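# Move one bottle from the cabinet onto the bench

## Task

Take exactly one bottle out of the cabinet and leave it standing upright on the bench, with the other two bottles still inside the cabinet.

## Robot and tools

Robot: two six-joint arms, left_arm and right_arm. Each rides a carriage on one shared floor track running along y at x = 0. left_rail is always the carriage on the +y side and carries left_arm; right_rail carries right_arm. Each arm ends in a 140 mm two-finger gripper. left_arm's fingers can fold when pushed near the palm or tip-first against a surface, so grip parts with the outer quarter of its pads. right_arm's fingers are rigid.

Frame: a single scene frame fixed to the table. The table top is z = 0 and +z is up. +x is the direction the arms face and +y is toward their left. The table edge is at x = 0.17 m. Each arm base sits at x = 0, y = its carriage position_m, z = 0.04. end_effector_position (m) is the point between the closed pads; the fingertips reach about 33 mm beyond it. The fingers point along the gripper's +z axis and close along its y axis. Orientation is given as end_effector_quat_wxyz.

execute_actions: takes {"actions": [one action], "cameras": [...]}. An action may hold "rows", "steps", "until", and "left_rail" or "right_rail". "rows" is a list of 1 to 15 rows, and each row lasts one 1/30 s step. A row is a single list of 18 numbers, each in [-1, 1], covering both arms:
- left_arm first: six joint displacements (shoulder pan, shoulder lift, elbow, wrist 1, wrist 2, wrist 3), then gripper position, force_limit, speed;
- then the same nine for right_arm.
The joint numbers are offsets, not poses. They count from the Joint targets shown when the action starts, not from the previous row. They are scaled so 1.0 = 1.481 rad for shoulder pan and shoulder lift, and 2.222 rad for the other four. Joint ranges are ±6.283 rad, except the elbow at ±3.142. A request more than 0.010 rad past a range end is refused.
The gripper numbers are absolute commands:
- position: +1 is fully open (140 mm); the pads meet near -0.8; -1 closes until blocked.
- force_limit: -1 gives about 14 N, 0 about 40 N, +1 about 58 N.
- speed: -1 is about 30 mm/s, 0 is 140, +1 is 250. A fast close grips harder.
Sending 0 is a real command, so to leave a gripper alone, repeat the last values you sent. "steps" runs from 1 to 450 (default 15) and must be at least the number of rows. After the rows end, the arms keep heading for the last row's target. "until" stops the action early on rail fields, e.g. {"right_rail": {"position_status": ["!=", "moving"]}}, or on {"all": {"status": "ended"}}. An empty actions list returns pictures from all cameras.

Carriages: {"left_rail": {"position_m": y}} sets an absolute target in metres: -0.8 to 1.5 for left_rail, -1.5 to 0.8 for right_rail. Optional speed_m_s is 0.01 to 1 and acceleration_factor is 0.1 to 1. {"stop": true} brakes a carriage. Keep the two carriages at least 0.78 m apart. Let a carriage arrive before you aim its arm at a scene point. The arm is carried along in its current pose while the carriage drives.

move: target is one 18-number row, or a list of up to 15 rows, laid out as above. Every row's joint numbers are offsets from the same current Joint targets. All joints are interpolated together, so grippers travel along curves and nothing is avoided on the way.
- speed: rad/s for the joint with the longest travel, 0.01 to 3.14, default 0.5. Use a low value near contact.
- blend: corner rounding in rad for lists; 0 means stop at each target.
- stop_force: 4 to 120 N; an arm's path ends when its wrist senses that much extra push.
- zero: re-zeroes the force reading first (default true).
- blocking=false: returns early. It cannot be combined with stop_force. Finish with wait or stop before sending more rows.
The result adds a "move:" line: done, off_target, held, fault and so on, plus limits=held when a check withheld steps.

Other tools:
- wait(seconds 0 to 10): lets the scene run.
- stop: brakes a running move.
- zoom_image(camera, region [x0,y0,x1,y1] in pixels, at most 504 wide and high): enlarges the latest picture from cam_high, cam_low, cam_front, cam_side, cam_left_wrist or cam_right_wrist.
- zero_wrist_force(arm).
- read_manual: licence text only.
- finished_scene(scene): ends the scene for good. The bottle must already be standing on its own, released.

Reading results:
- Joint positions: one block per arm, rail in m, then six joint angles in rad.
- Joint targets: the commanded angles your next offsets count from.
- Joint torques: positive means toward a larger angle.
- Wrist force / Wrist torque: given in the gripper's own axes.
- object_status: 0 moving, 1 blocked while opening, 2 blocked while closing (a grip), 3 reached the asked position or pads met.
- position_measured: in counts, 3 open, about 139 at 60 mm, 230 pads touching.
- Rail position_status: moving, done, contact_stop, time_out, stopped, stopped_with_arm, stopped_for_other_arm, stopped_for_other_carriage. position_answer is taken or not_taken.
- "joint sent to its limit" and "joint command not followed": the clearance check or a range end changed your command.

Avoid:
- Dropping the bottle, or releasing it while it is still moving.
- Knocking over the two bottles that must stay.
- Letting anything leave the table; the track and the metal strip count as off the table.
- Hard hits, and any contact between the two arms.
- Forces near 150 N, or torques at the joint limits (287, 287, 130, 46.9, 46.9, 46.9 N m). Either one stops that arm for 10 s.
- Long stretched holds that heat the motors: MOTOR HOT appears at 70 °C, and the arm is braked at 85 °C.
Approach the bottle slowly, confirm object_status 2, lift it clear of the cabinet, and set it upright on the bench gently before opening.

Each tool is called after ">>>" as name([rows], argument=value, ...), one row to a line, values as JSON.

## Session

>>> execute_actions(actions=[], cameras=["all"])

Scene clock: 0.00 s.
left_arm: end_effector_position=(+0.3563, +1.0875, +0.5790) position_measured=3 object_status=3 end_effector_quat_wxyz=(+0.000, +0.000, +1.000, +0.000) | right_arm: end_effector_position=(+0.3563, -1.0431, +0.5790) position_measured=3 object_status=3 end_effector_quat_wxyz=(+0.000, +0.000, +1.000, +0.000)
Joint positions: left_arm=[1.009 -0.281 -2.157 1.821 -1.235 -1.571 -0.28] | right_arm=[-1.122 -0.28 -2.157 1.821 -1.235 -1.571 -0.28]
Joint velocities: within noise
Joint torques (N m): no reading
Wrist force (N): no reading
Wrist torque (N m): no reading
Wrist force, peak (N): no reading
Joint targets: left_arm=[1.009 -0.281 -2.157 1.821 -1.235 -1.571 -0.280] | right_arm=[-1.122 -0.280 -2.157 1.821 -1.235 -1.571 -0.280]
Tool commands: left_gripper/position=+1.0 left_gripper/force_limit=+1.0 left_gripper/speed=+1.0 right_gripper/position=+1.0 right_gripper/force_limit=+1.0 right_gripper/speed=+1.0
left_rail: position_m=1.009 position_status=done
right_rail: position_m=-1.122 position_status=done

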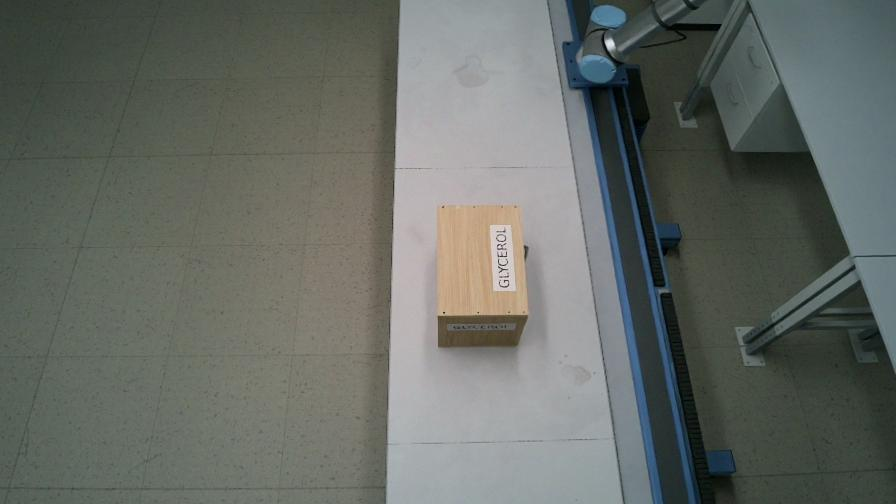

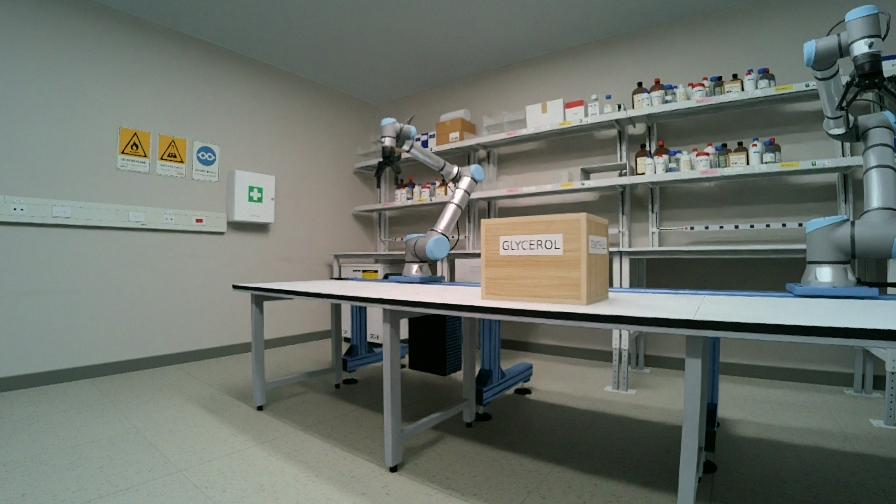

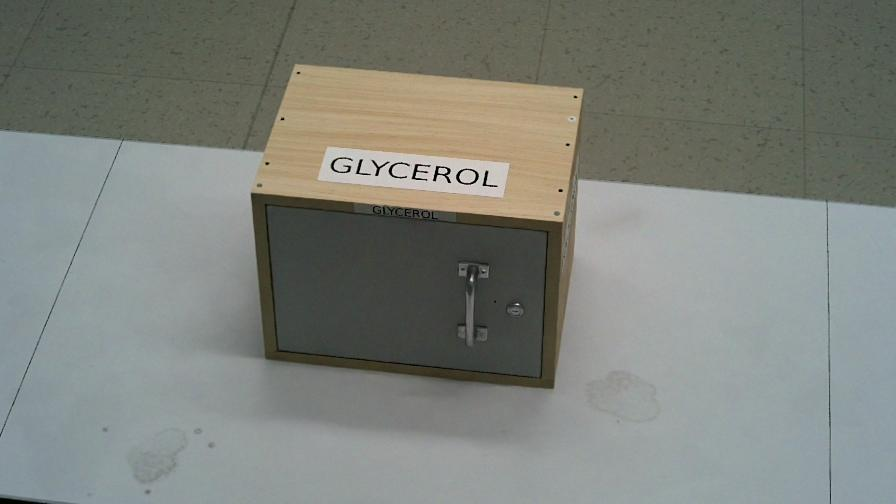

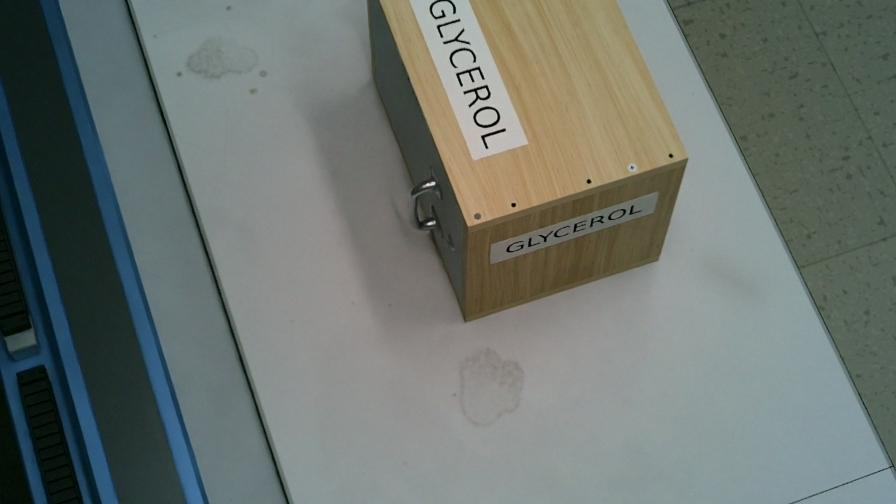

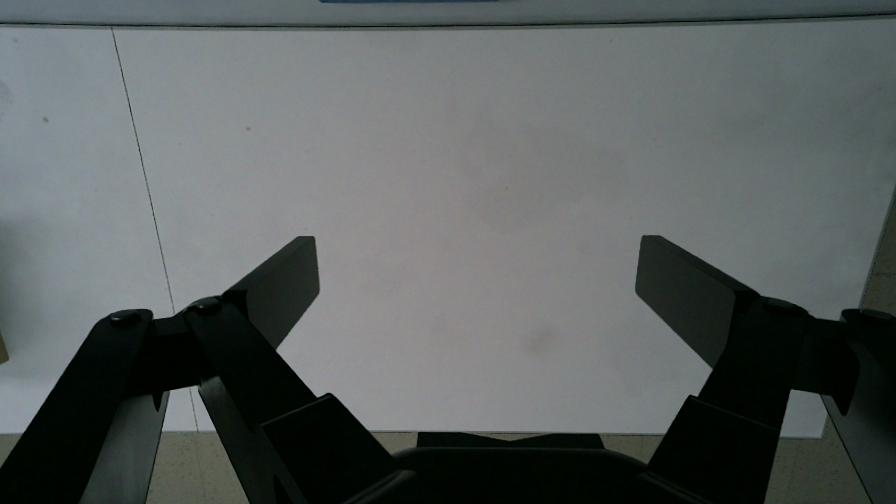

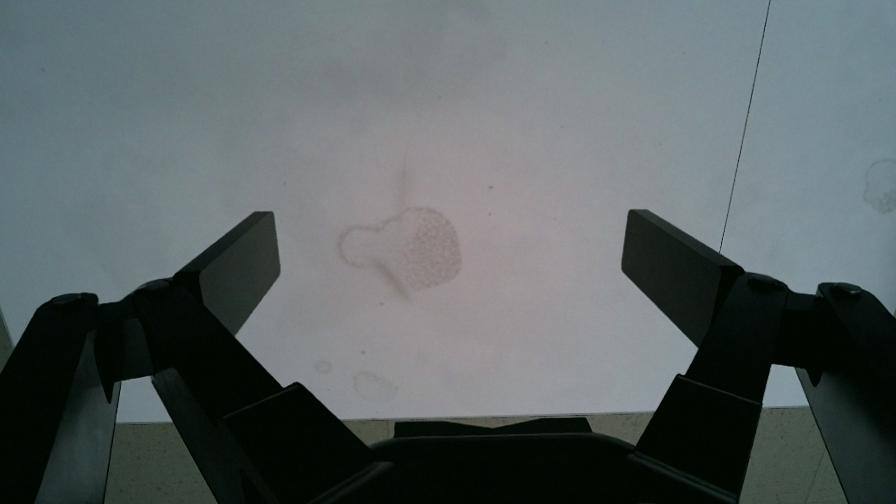

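>>> zoom_image(camera="cam_front", region=[400, 230, 560, 390])

>>> zoom_image(camera="cam_side", region=[360, 140, 520, 300])

>>> zoom_image(camera="cam_high", region=[360, 160, 640, 400])

Scaled by 3.150 from the camera's 896x504 image, which has a finer 1280x720 frame.

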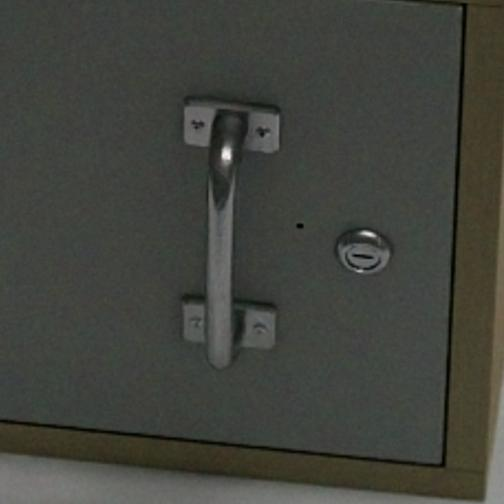

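Scaled by 3.150 from the camera's 896x504 image, which has a finer 1280x720 frame.

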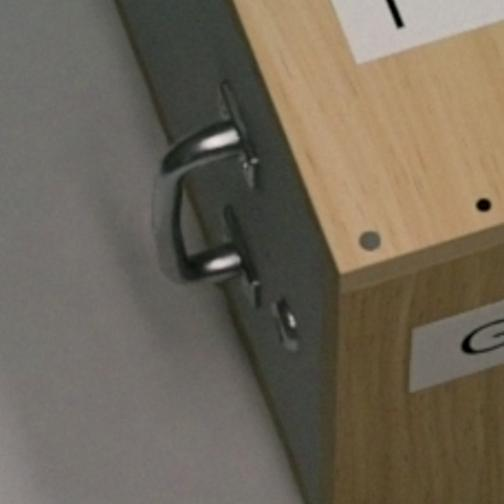

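Scaled by 1.800 from the camera's 896x504 image, which has a finer 1280x720 frame.

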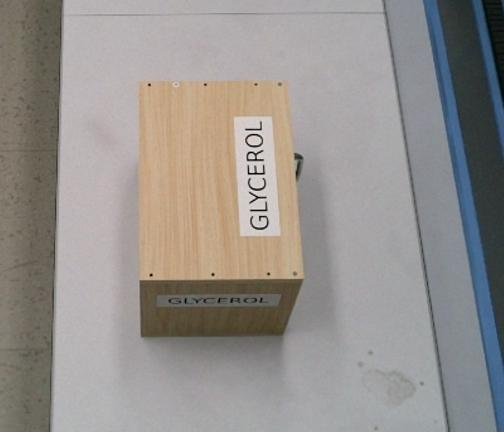

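>>> move([
  [0,0,0,0,0,0,1,1,1,-0.5996,0,0,-0.3591,0.8882,0.126,0,1,1],
  [0,0,0,0,0,0,1,1,1,-0.5996,0.05,-0.9,-0.3591,0.8882,0.126,0,1,1],
], blend=[0.4, 0], speed=[1.0, 1.2])

Scene clock: 326.57 s.
left_arm: end_effector_position=(+0.3563, +1.0875, +0.5790) position_measured=3 object_status=3 end_effector_quat_wxyz=(+0.000, +0.000, +1.000, +0.000) | right_arm: end_effector_position=(+0.1246, -0.1690, +1.1222) position_measured=129 object_status=3 end_effector_quat_wxyz=(-0.545, +0.618, -0.545, +0.153)
Joint positions: left_arm=[1.009 -0.281 -2.157 1.821 -1.235 -1.571 -0.28] | right_arm=[-1.122 -1.169 -2.083 -0.179 -2.033 0.403 -0.001]
Joint torques (N m): left_arm=[0.65 -2 -47.97 -4.52 -0.47 0.04] | right_arm=[-18.09 98.76 28.52 6.79 -3.37 2.59]
Wrist force (N): left_arm=[0.0 0.0 -0.1] | right_arm=[-1.3 -1.3 2.3]
Wrist torque (N m): left_arm=[0.00 0.01 0.00] | right_arm=[-0.03 0.21 -0.09]
Wrist force, peak (N): left_arm=[0.3 -0.4 0.3] | right_arm=[-3.4 3.1 4.4]
Joint targets: left_arm=[1.009 -0.281 -2.157 1.821 -1.235 -1.571 -0.280] | right_arm=[-1.122 -1.169 -2.083 -0.179 -2.033 0.403 -0.001]
left_rail: position_m=1.009 position_status=done
right_rail: position_m=-1.122 position_status=done
move: done

>>> move(target=[0,0,0,0,0,0,1,1,1,0,0.0524,-0.9298,0,0,0,0,1,1], speed=1.0)

Scene clock: 334.37 s.
left_arm: end_effector_position=(+0.3563, +1.0875, +0.5790) position_measured=3 object_status=3 end_effector_quat_wxyz=(+0.000, +0.000, +1.000, +0.000) | right_arm: end_effector_position=(+0.3001, -0.5817, +0.1451) position_measured=129 object_status=3 end_effector_quat_wxyz=(+0.000, +0.707, +0.000, +0.707)
Joint positions: left_arm=[1.009 -0.281 -2.157 1.821 -1.235 -1.571 -0.28] | right_arm=[-1.122 -1.169 -2.005 -2.245 -2.033 0.403 -0.001]
Joint torques (N m): left_arm=[0.86 -1.62 -47.95 -4.67 -0.08 0.14] | right_arm=[-3.88 80.13 13.05 0.48 -0.93 2.48]
Wrist force (N): left_arm=[-0.1 -0.2 -0.1] | right_arm=[2.1 0.2 3.1]
Wrist torque (N m): left_arm=[-0.04 0.02 0.00] | right_arm=[-0.28 0.01 0.09]
Wrist force, peak (N): left_arm=[-0.1 0.3 -0.5] | right_arm=[0.7 4.5 5.0]
Joint targets: left_arm=[1.009 -0.281 -2.157 1.821 -1.235 -1.571 -0.280] | right_arm=[-1.122 -1.169 -2.005 -2.245 -2.033 0.403 -0.001]
left_rail: position_m=1.009 position_status=done
right_rail: position_m=-1.122 position_status=done
move: done

>>> execute_actions([
  {"right_rail": {"position_m": -0.6, "speed_m_s": 0.5, "acceleration_factor": 0.5}, "steps": 120, "until": {"right_rail": {"position_status": ["!=", "moving"]}}},
], cameras=["cam_right_wrist", "cam_front", "cam_side", "cam_high"])

Scene clock: 340.03 s.
left_arm: end_effector_position=(+0.3563, +1.0875, +0.5790) position_measured=3 object_status=3 end_effector_quat_wxyz=(+0.000, +0.000, +1.000, +0.000) | right_arm: end_effector_position=(+0.3001, -0.0601, +0.1451) position_measured=129 object_status=3 end_effector_quat_wxyz=(+0.000, +0.707, +0.000, +0.707)
Joint positions: left_arm=[1.009 -0.281 -2.157 1.821 -1.235 -1.571 -0.28] | right_arm=[-0.6 -1.169 -2.005 -2.245 -2.033 0.403 -0.001]
Joint torques (N m): left_arm=[-0.16 -0.77 -47.48 -4.6 -0.16 0.12] | right_arm=[16.41 60.62 11.8 -0.13 0.73 2.11]
Wrist force (N): left_arm=[0.0 0.0 -0.1] | right_arm=[2.2 0.4 3.0]
Wrist torque (N m): left_arm=[0.00 -0.01 0.00] | right_arm=[-0.24 -0.01 0.09]
Wrist force, peak (N): left_arm=[-0.1 -0.2 -0.6] | right_arm=[2.5 2.0 3.3]
Joint targets: left_arm=[1.009 -0.281 -2.157 1.821 -1.235 -1.571 -0.280] | right_arm=[-0.600 -1.169 -2.005 -2.245 -2.033 0.403 -0.001]
Tool commands: left_gripper/position=+1.0 left_gripper/force_limit=+1.0 left_gripper/speed=+1.0 right_gripper/position=+0.0 right_gripper/force_limit=+1.0 right_gripper/speed=+1.0
left_rail: position_m=1.009 position_status=done
right_rail: position_m=-0.600 speed_m_s=0.50 position_status=done
camera_calibration:
cam_right_wrist: T_world_to_cam=[[-0.031334, -0.999424, 0.013005, -0.049828], [-0.35099, -0.00118034, -0.936379, 0.235822], [0.935855, -0.0339051, -0.350751, -0.0465329], [0, 0, 0, 1]] pos_world=[0.124758, -0.0510987, 0.205145]
Images, in order (width x height): cam_high 896x504, cam_front 896x504, cam_side 896x504, cam_right_wrist 896x504.

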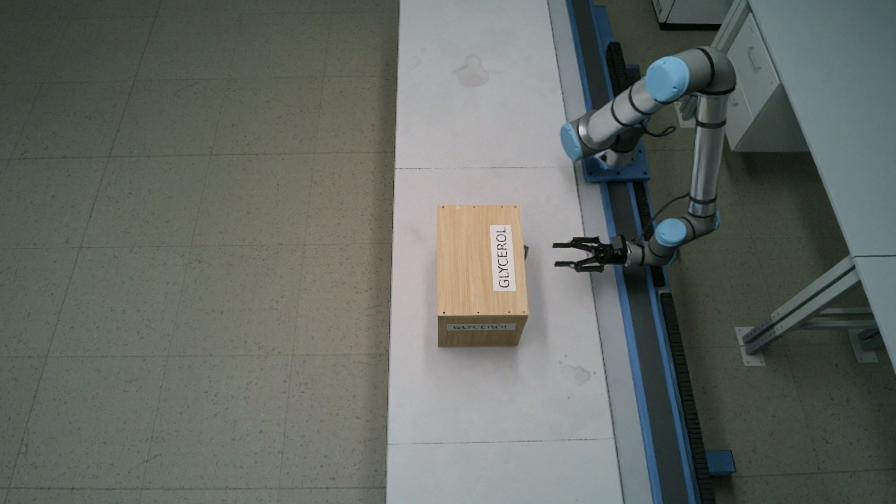

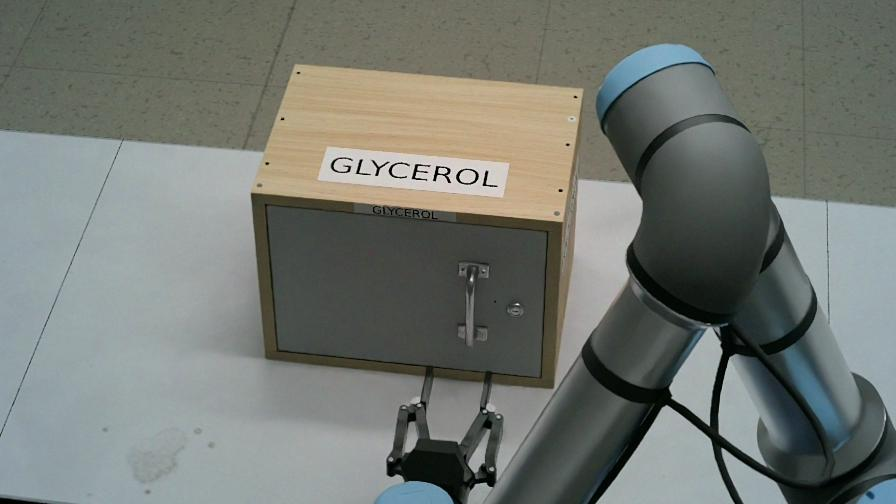

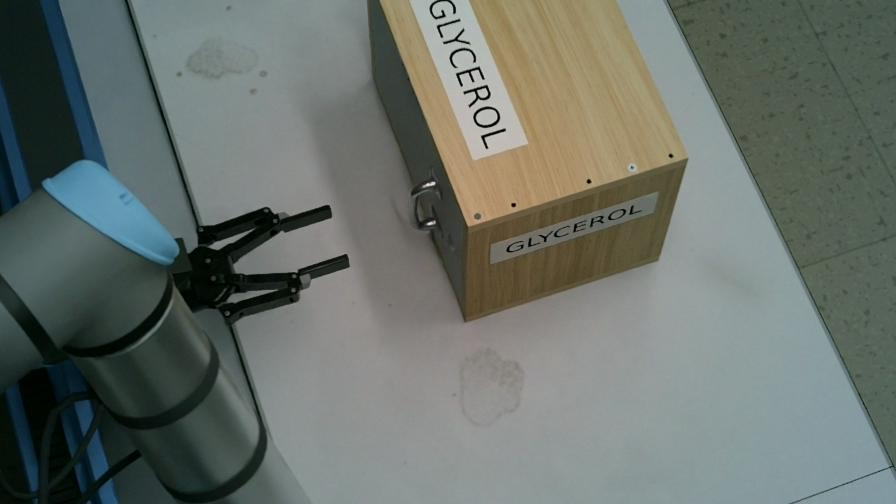

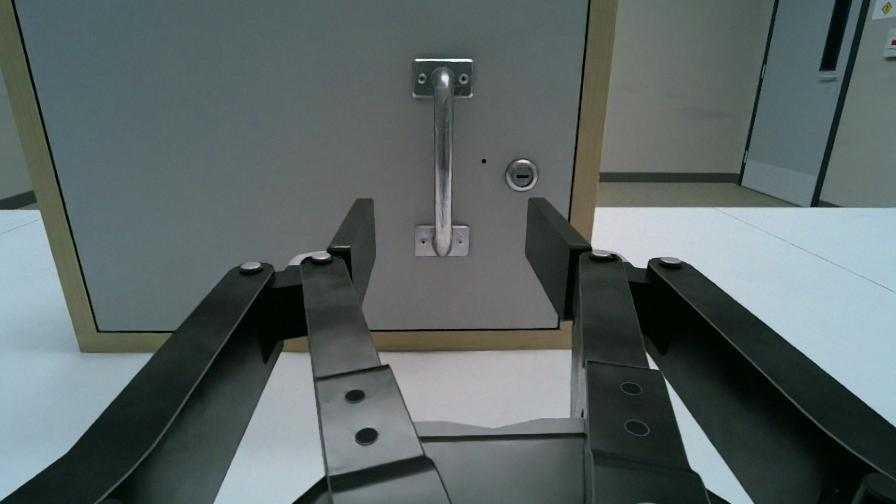

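>>> zoom_image(camera="cam_right_wrist", region=[320, 40, 600, 280])

>>> zoom_image(camera="cam_side", region=[280, 150, 480, 290])

>>> zoom_image(camera="cam_front", region=[380, 240, 560, 440])

Scaled by 1.800 from the camera's 896x504 image, which has a finer 1280x720 frame.

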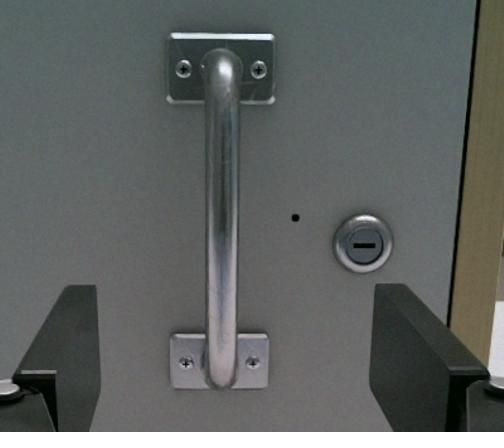

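Scaled by 2.520 from the camera's 896x504 image, which has a finer 1280x720 frame.

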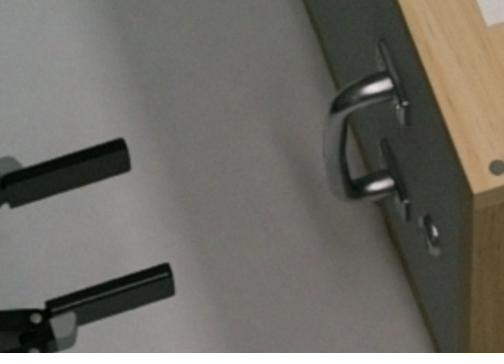

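Scaled by 2.520 from the camera's 896x504 image, which has a finer 1280x720 frame.

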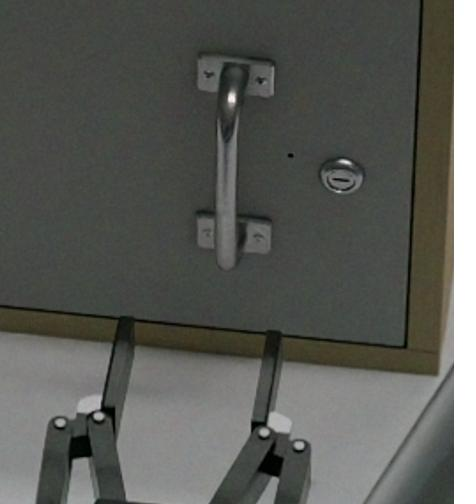

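>>> move(target=[0,0,0,0,0,0,1,1,1,-0.14045,-0.00266,0.0033,-0.00161,-0.09416,0.00045,-0.32,0,0], speed=0.15, stop_force=20, cameras=["cam_right_wrist", "cam_side", "cam_front"])

Scene clock: 394.83 s.
left_arm: end_effector_position=(+0.3563, +1.0875, +0.5790) position_measured=3 object_status=3 end_effector_quat_wxyz=(+0.000, +0.000, +1.000, +0.000) | right_arm: end_effector_position=(+0.4118, -0.0592, +0.1450) position_measured=169 object_status=3 end_effector_quat_wxyz=(+0.000, +0.707, +0.000, +0.707)
Joint positions: left_arm=[1.009 -0.281 -2.157 1.821 -1.235 -1.571 -0.28] | right_arm=[-0.6 -1.377 -2.009 -2.237 -2.037 0.194 0]
Joint torques (N m): left_arm=[-1.81 -0.17 -47.3 -4.56 -0.28 0.25] | right_arm=[-17.27 42.06 26.81 -3.06 -1.71 2.73]
Wrist force (N): left_arm=[0.0 0.1 -0.2] | right_arm=[2.3 0.0 3.1]
Wrist torque (N m): left_arm=[0.02 0.01 0.00] | right_arm=[-0.37 -0.05 0.07]
Wrist force, peak (N): left_arm=[0.5 0.2 -0.3] | right_arm=[2.1 0.2 4.0]
Joint targets: left_arm=[1.009 -0.281 -2.157 1.821 -1.235 -1.571 -0.280] | right_arm=[-0.600 -1.377 -2.009 -2.237 -2.037 0.194 0.000]
left_rail: position_m=1.009 position_status=done
right_rail: position_m=-0.600 speed_m_s=0.50 position_status=done
move: done
camera_calibration:
cam_right_wrist: T_world_to_cam=[[-0.0301227, -0.999471, 0.01224, -0.0457606], [-0.350858, -0.000893638, -0.936428, 0.274928], [0.935944, -0.0325022, -0.350645, -0.151053], [0, 0, 0, 1]] pos_world=[0.236459, -0.0504003, 0.205045]
Images, in order (width x height): cam_front 896x504, cam_side 896x504, cam_right_wrist 896x504.

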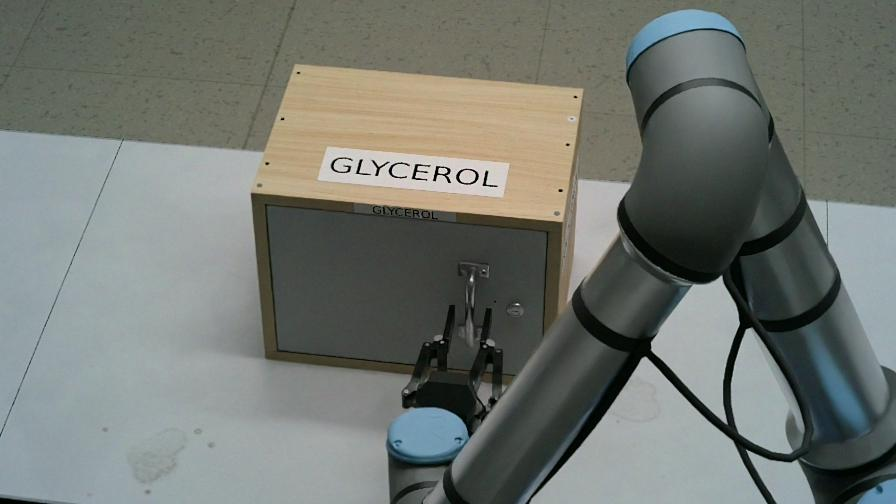

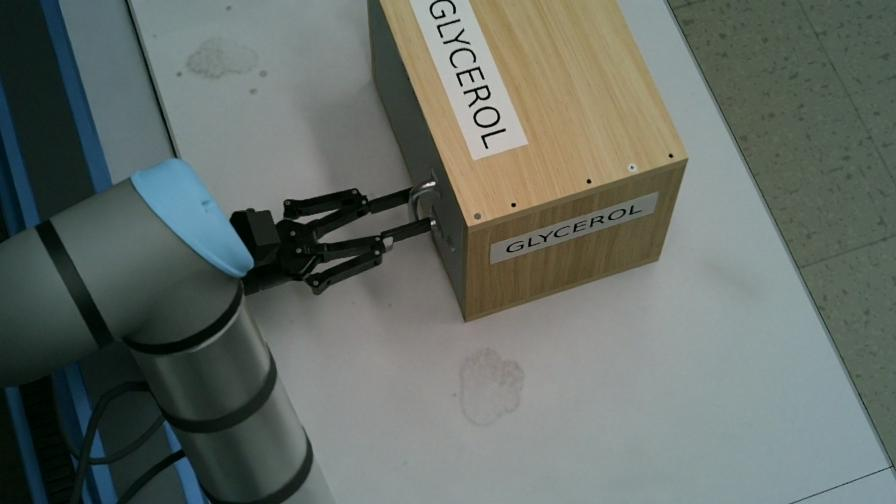

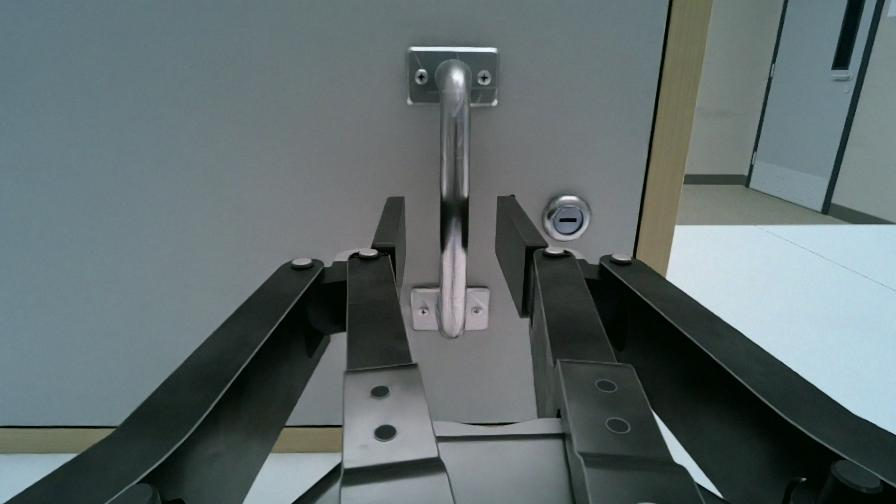

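>>> zoom_image(camera="cam_side", region=[360, 150, 480, 270])

>>> zoom_image(camera="cam_right_wrist", region=[360, 40, 600, 340])

Scaled by 4.200 from the camera's 896x504 image, which has a finer 1280x720 frame.

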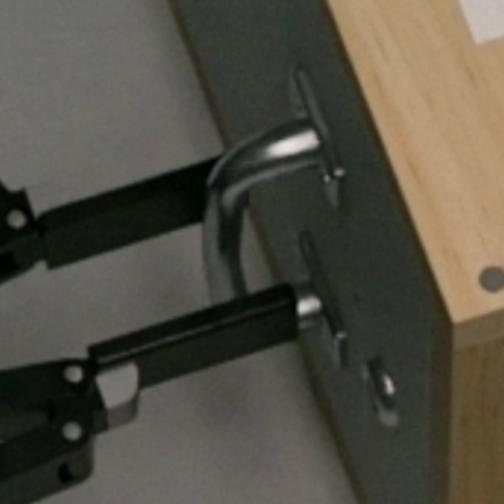

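Scaled by 1.680 from the camera's 896x504 image, which has a finer 1280x720 frame.

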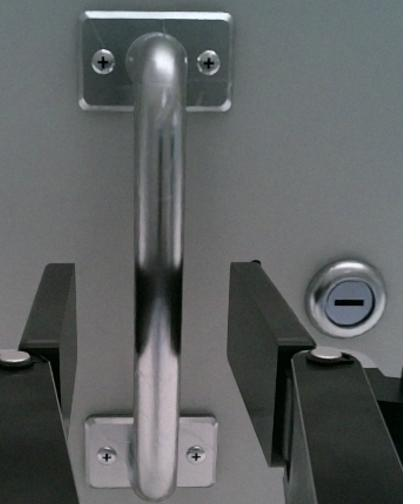

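>>> execute_actions([
  {"rows": [[0,0,0,0,0,0,1,1,1,0.0003,0.0007,-0.0012,0.0006,0.0001,0,-1,0,-1]], "steps": 75},
], cameras=["cam_right_wrist"])

Scene clock: 463.33 s.
left_arm: end_effector_position=(+0.3563, +1.0875, +0.5790) position_measured=3 object_status=3 end_effector_quat_wxyz=(+0.000, +0.000, +1.000, +0.000) | right_arm: end_effector_position=(+0.4118, -0.0605, +0.1449) position_measured=215 object_status=2 end_effector_quat_wxyz=(+0.000, +0.707, +0.000, +0.707)
Joint positions: left_arm=[1.009 -0.281 -2.157 1.821 -1.235 -1.571 -0.28] | right_arm=[-0.6 -1.376 -2.008 -2.24 -2.035 0.194 0]
Joint torques (N m): left_arm=[-0.23 -0.39 -47.58 -4.72 -0.31 0.18] | right_arm=[-17.61 74.39 13.07 -4.64 7.61 1.73]
Wrist force (N): left_arm=[-0.1 0.2 0.1] | right_arm=[1.6 -16.9 4.2]
Wrist torque (N m): left_arm=[0.04 0.02 0.00] | right_arm=[-0.04 -0.01 0.26]
Wrist force, peak (N): left_arm=[0.2 0.5 -0.3] | right_arm=[1.2 -19.2 7.8]
Joint targets: left_arm=[1.009 -0.281 -2.157 1.821 -1.235 -1.571 -0.280] | right_arm=[-0.600 -1.376 -2.008 -2.240 -2.035 0.194 0.000]
left_rail: position_m=1.009 position_status=done
right_rail: position_m=-0.600 speed_m_s=0.50 position_status=done
camera_calibration:
cam_right_wrist: T_world_to_cam=[[-0.0299287, -0.999474, 0.0124843, -0.0471544], [-0.35078, -0.00119327, -0.936457, 0.274712], [0.93598, -0.0324062, -0.35056, -0.151186], [0, 0, 0, 1]] pos_world=[0.236459, -0.0517011, 0.204845]
Images, in order (width x height): cam_right_wrist 896x504.

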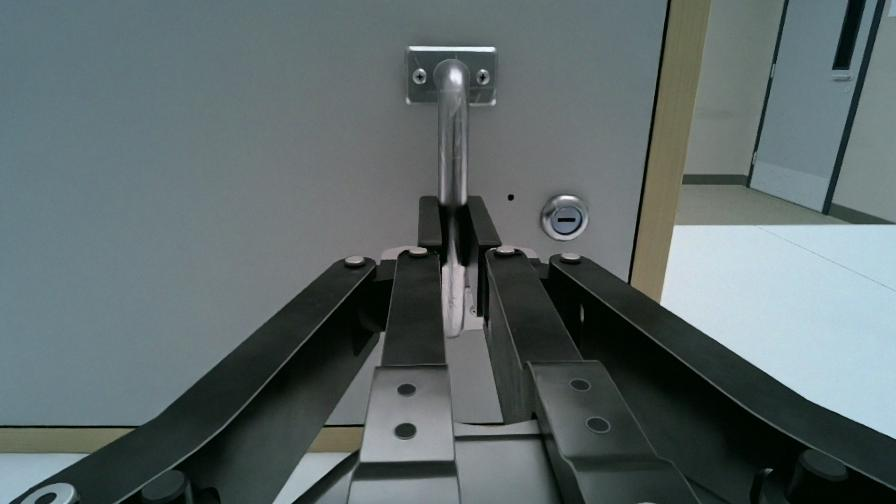

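>>> move(target=[0,0,0,0,0,0,1,1,1,0.04331,-0.02533,0.03421,-0.01742,0.0685,0,-1,0,-1], speed=0.08, stop_force=45, cameras=["cam_right_wrist", "cam_front", "cam_side"])

Scene clock: 481.03 s.
left_arm: end_effector_position=(+0.3563, +1.0875, +0.5790) position_measured=3 object_status=3 end_effector_quat_wxyz=(+0.000, +0.000, +1.000, +0.000) | right_arm: end_effector_position=(+0.3656, -0.0482, +0.1450) position_measured=215 object_status=2 end_effector_quat_wxyz=(+0.031, +0.706, -0.031, +0.706)
Joint positions: left_arm=[1.009 -0.281 -2.157 1.821 -1.235 -1.571 -0.28] | right_arm=[-0.6 -1.312 -2.046 -2.164 -2.074 0.346 0]
Joint torques (N m): left_arm=[1.24 0.05 -47.35 -4.26 -0.49 0.32] | right_arm=[19.02 50.75 24 -6.17 5.26 -0.64]
Wrist force (N): left_arm=[0.1 0.0 0.0] | right_arm=[-9.3 -12.0 8.4]
Wrist torque (N m): left_arm=[0.00 -0.02 0.00] | right_arm=[-0.34 -0.13 0.10]
Wrist force, peak (N): left_arm=[0.0 0.2 -0.6] | right_arm=[-0.2 -18.1 7.5]
Joint targets: left_arm=[1.009 -0.281 -2.157 1.821 -1.235 -1.571 -0.280] | right_arm=[-0.600 -1.312 -2.046 -2.164 -2.074 0.346 0.000]
left_rail: position_m=1.009 position_status=done
right_rail: position_m=-0.600 speed_m_s=0.50 position_status=done
move: done
camera_calibration:
cam_right_wrist: T_world_to_cam=[[-0.11774, -0.992963, 0.0126836, -0.00386424], [-0.349462, 0.0294751, -0.936487, 0.259591], [0.929523, -0.114695, -0.350473, -0.109019], [0, 0, 0, 1]] pos_world=[0.191598, -0.0239925, 0.204945]
Images, in order (width x height): cam_front 896x504, cam_side 896x504, cam_right_wrist 896x504.

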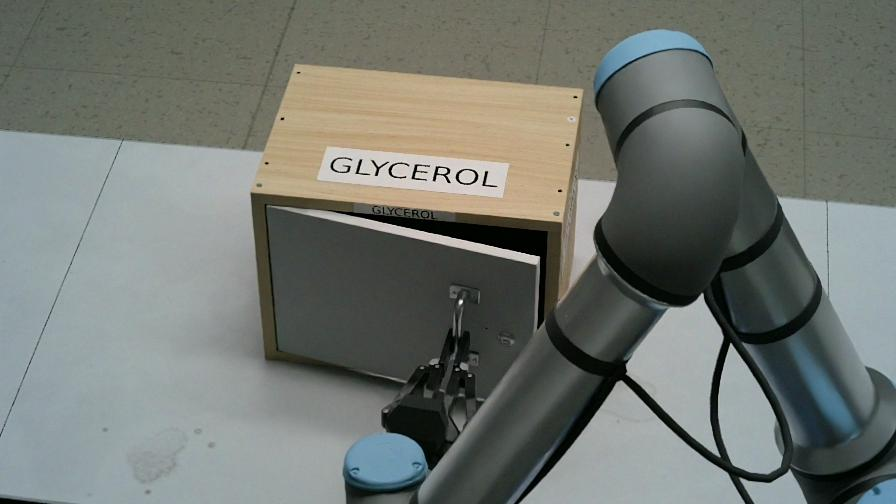

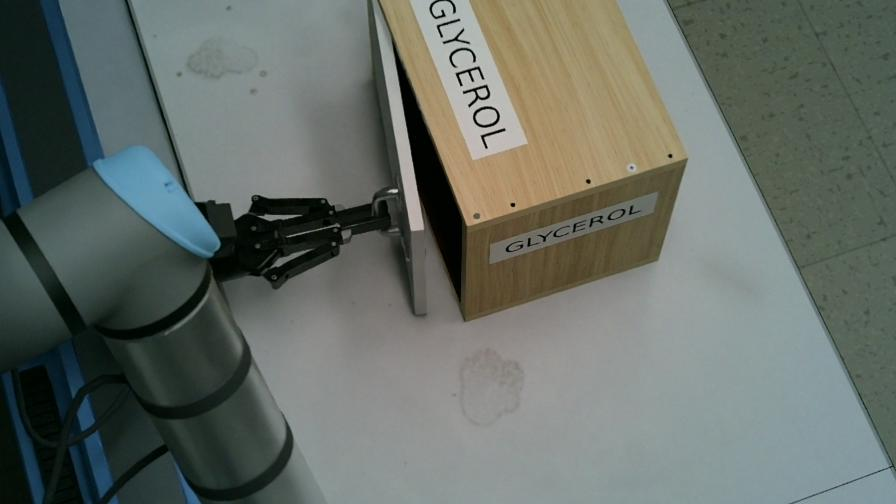

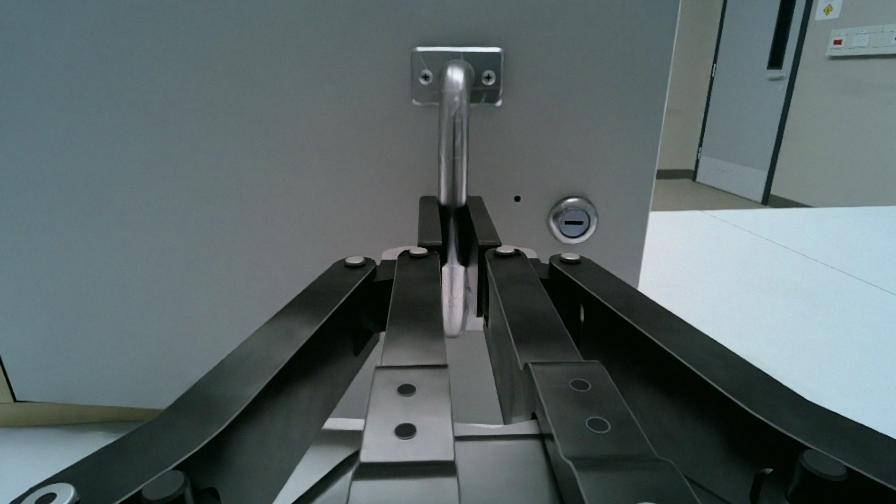

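>>> move([
  [0,0,0,0,0,0,1,1,1,0.02887,-0.03307,0.04492,-0.02252,0.05855,0,-1,0,-1],
  [0,0,0,0,0,0,1,1,1,0.04415,-0.07349,0.09946,-0.05012,0.108,0,-1,0,-1],
  [0,0,0,0,0,0,1,1,1,0.04821,-0.11995,0.16222,-0.08191,0.14998,0,-1,0,-1],
], blend=[0.02, 0.02, 0], speed=0.12, stop_force=45, cameras=["cam_front", "cam_side", "cam_high"])

Scene clock: 503.90 s.
left_arm: end_effector_position=(+0.3563, +1.0875, +0.5790) position_measured=3 object_status=3 end_effector_quat_wxyz=(+0.000, +0.000, +1.000, +0.000) | right_arm: end_effector_position=(+0.2469, +0.0342, +0.1452) position_measured=215 object_status=2 end_effector_quat_wxyz=(+0.123, +0.696, -0.123, +0.696)
Joint positions: left_arm=[1.009 -0.281 -2.157 1.821 -1.235 -1.571 -0.28] | right_arm=[-0.6 -1.241 -2.223 -1.804 -2.256 0.679 0]
Joint torques (N m): left_arm=[-0.2 1.29 -47.46 -4.83 -0.6 0.56] | right_arm=[27.03 69.29 34.5 -6.07 4.85 -0.54]
Wrist force (N): left_arm=[0.0 0.0 -0.1] | right_arm=[-3.8 -9.1 11.3]
Wrist torque (N m): left_arm=[-0.01 0.02 0.00] | right_arm=[-0.39 -0.37 -0.34]
Wrist force, peak (N): left_arm=[0.4 0.5 -0.5] | right_arm=[-13.7 -9.5 8.8]
Joint targets: left_arm=[1.009 -0.281 -2.157 1.821 -1.235 -1.571 -0.280] | right_arm=[-0.600 -1.241 -2.223 -1.804 -2.256 0.679 0.000]
left_rail: position_m=1.009 position_status=done
right_rail: position_m=-0.600 speed_m_s=0.50 position_status=done
move: done
Images, in order (width x height): cam_high 896x504, cam_front 896x504, cam_side 896x504.

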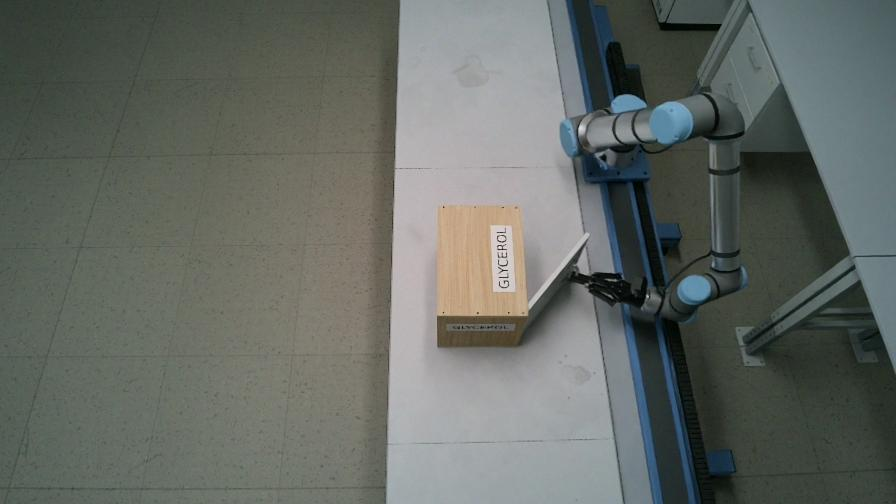

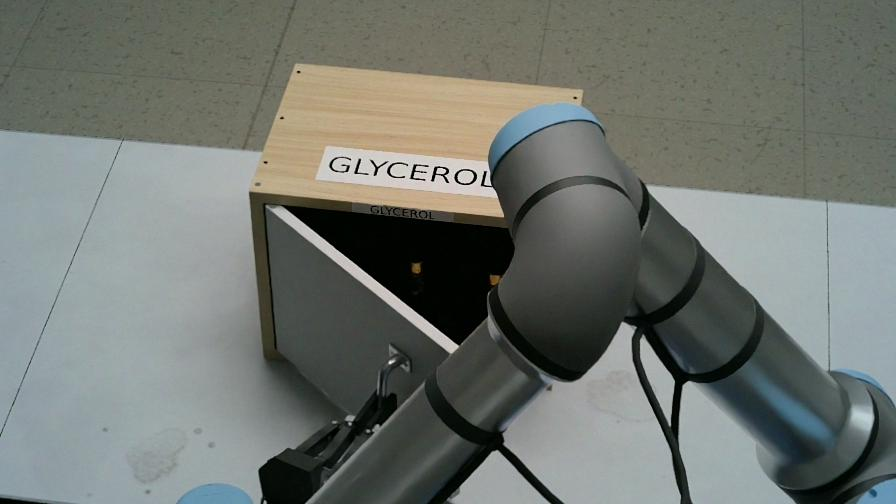

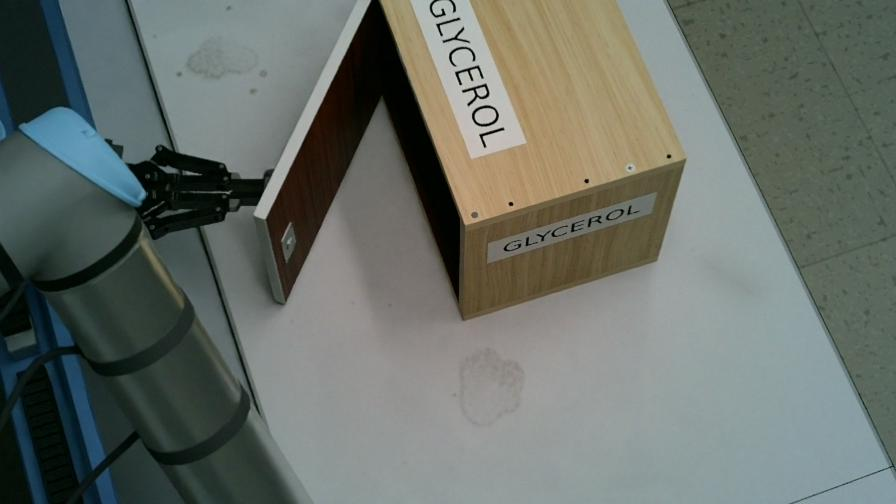

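>>> move([
  [0,0,0,0,0,0,1,1,1,-0.01191,-0.06086,0.08199,-0.04151,0.04698,0,-1,0,-1],
  [0,0,0,0,0,0,1,1,1,-0.03461,-0.13155,0.17792,-0.09033,0.09469,0,-1,0,-1],
  [0,0,0,0,0,0,1,1,1,-0.05851,-0.19411,0.2629,-0.13361,0.13374,0,-1,0,-1],
  [0,0,0,0,0,0,1,1,1,-0.08809,-0.26823,0.36387,-0.18518,0.17687,0,-1,0,-1],
], blend=[0.03, 0.03, 0.03, 0], speed=0.2, stop_force=45, cameras=["cam_front", "cam_side", "cam_high"])

Scene clock: 550.27 s.
left_arm: end_effector_position=(+0.3563, +1.0875, +0.5790) position_measured=3 object_status=3 end_effector_quat_wxyz=(+0.000, +0.000, +1.000, +0.000) | right_arm: end_effector_position=(+0.1835, +0.1929, +0.1449) position_measured=215 object_status=2 end_effector_quat_wxyz=(+0.299, +0.641, -0.299, +0.641)
Joint positions: left_arm=[1.009 -0.281 -2.157 1.821 -1.235 -1.571 -0.28] | right_arm=[-0.6 -1.371 -2.621 -0.995 -2.667 1.072 0]
Joint torques (N m): left_arm=[-1.16 3.54 -47.11 -4.6 -0.38 0.54] | right_arm=[-21.07 86.21 44.52 -0.11 1.38 -0.66]
Wrist force (N): left_arm=[0.1 0.1 -0.2] | right_arm=[17.2 2.3 5.1]
Wrist torque (N m): left_arm=[0.02 -0.02 0.00] | right_arm=[-0.49 0.14 -0.46]
Wrist force, peak (N): left_arm=[0.3 0.6 -0.2] | right_arm=[20.0 8.5 0.5]
Joint targets: left_arm=[1.009 -0.281 -2.157 1.821 -1.235 -1.571 -0.280] | right_arm=[-0.600 -1.371 -2.621 -0.995 -2.667 1.072 0.000]
left_rail: position_m=1.009 position_status=done
right_rail: position_m=-0.600 speed_m_s=0.50 position_status=done
move: done
Images, in order (width x height): cam_high 896x504, cam_front 896x504, cam_side 896x504.

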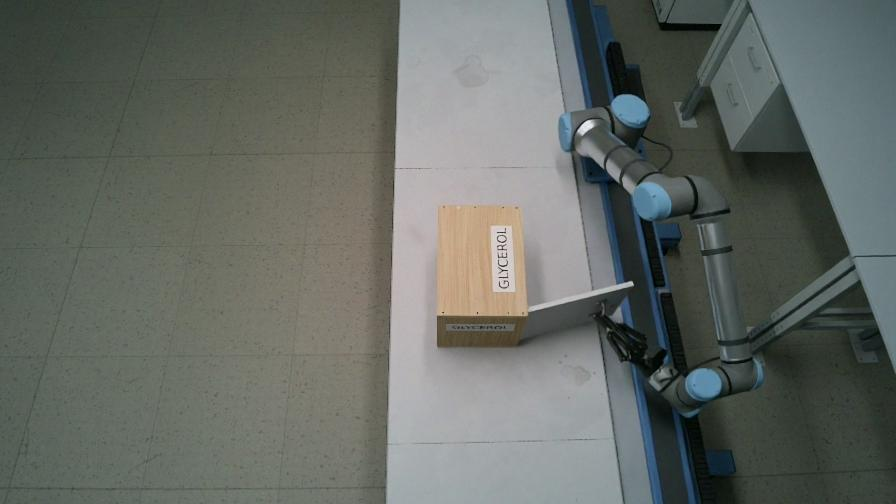

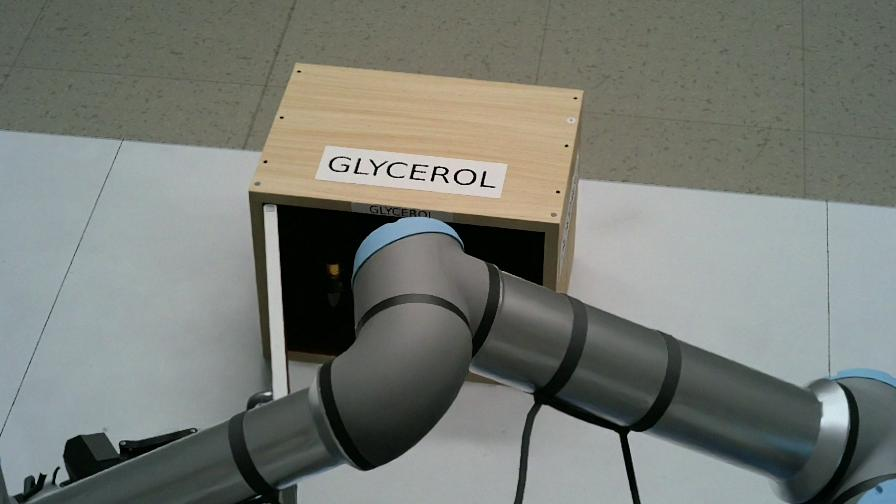

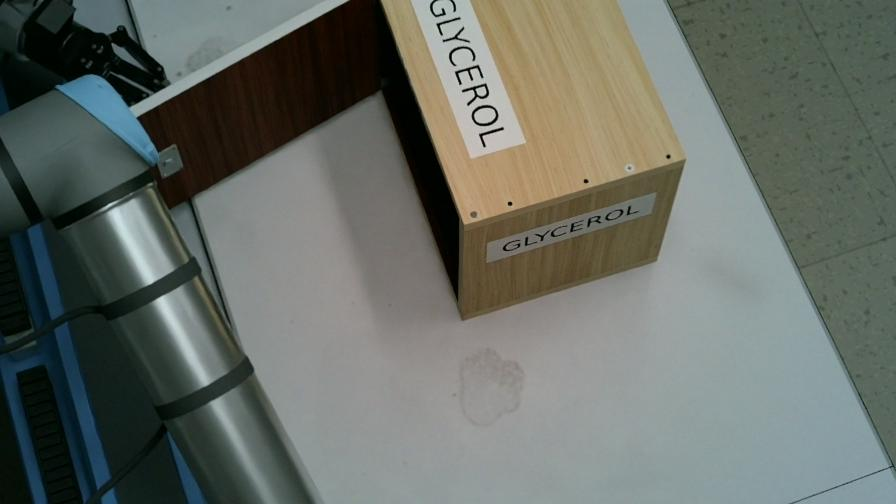

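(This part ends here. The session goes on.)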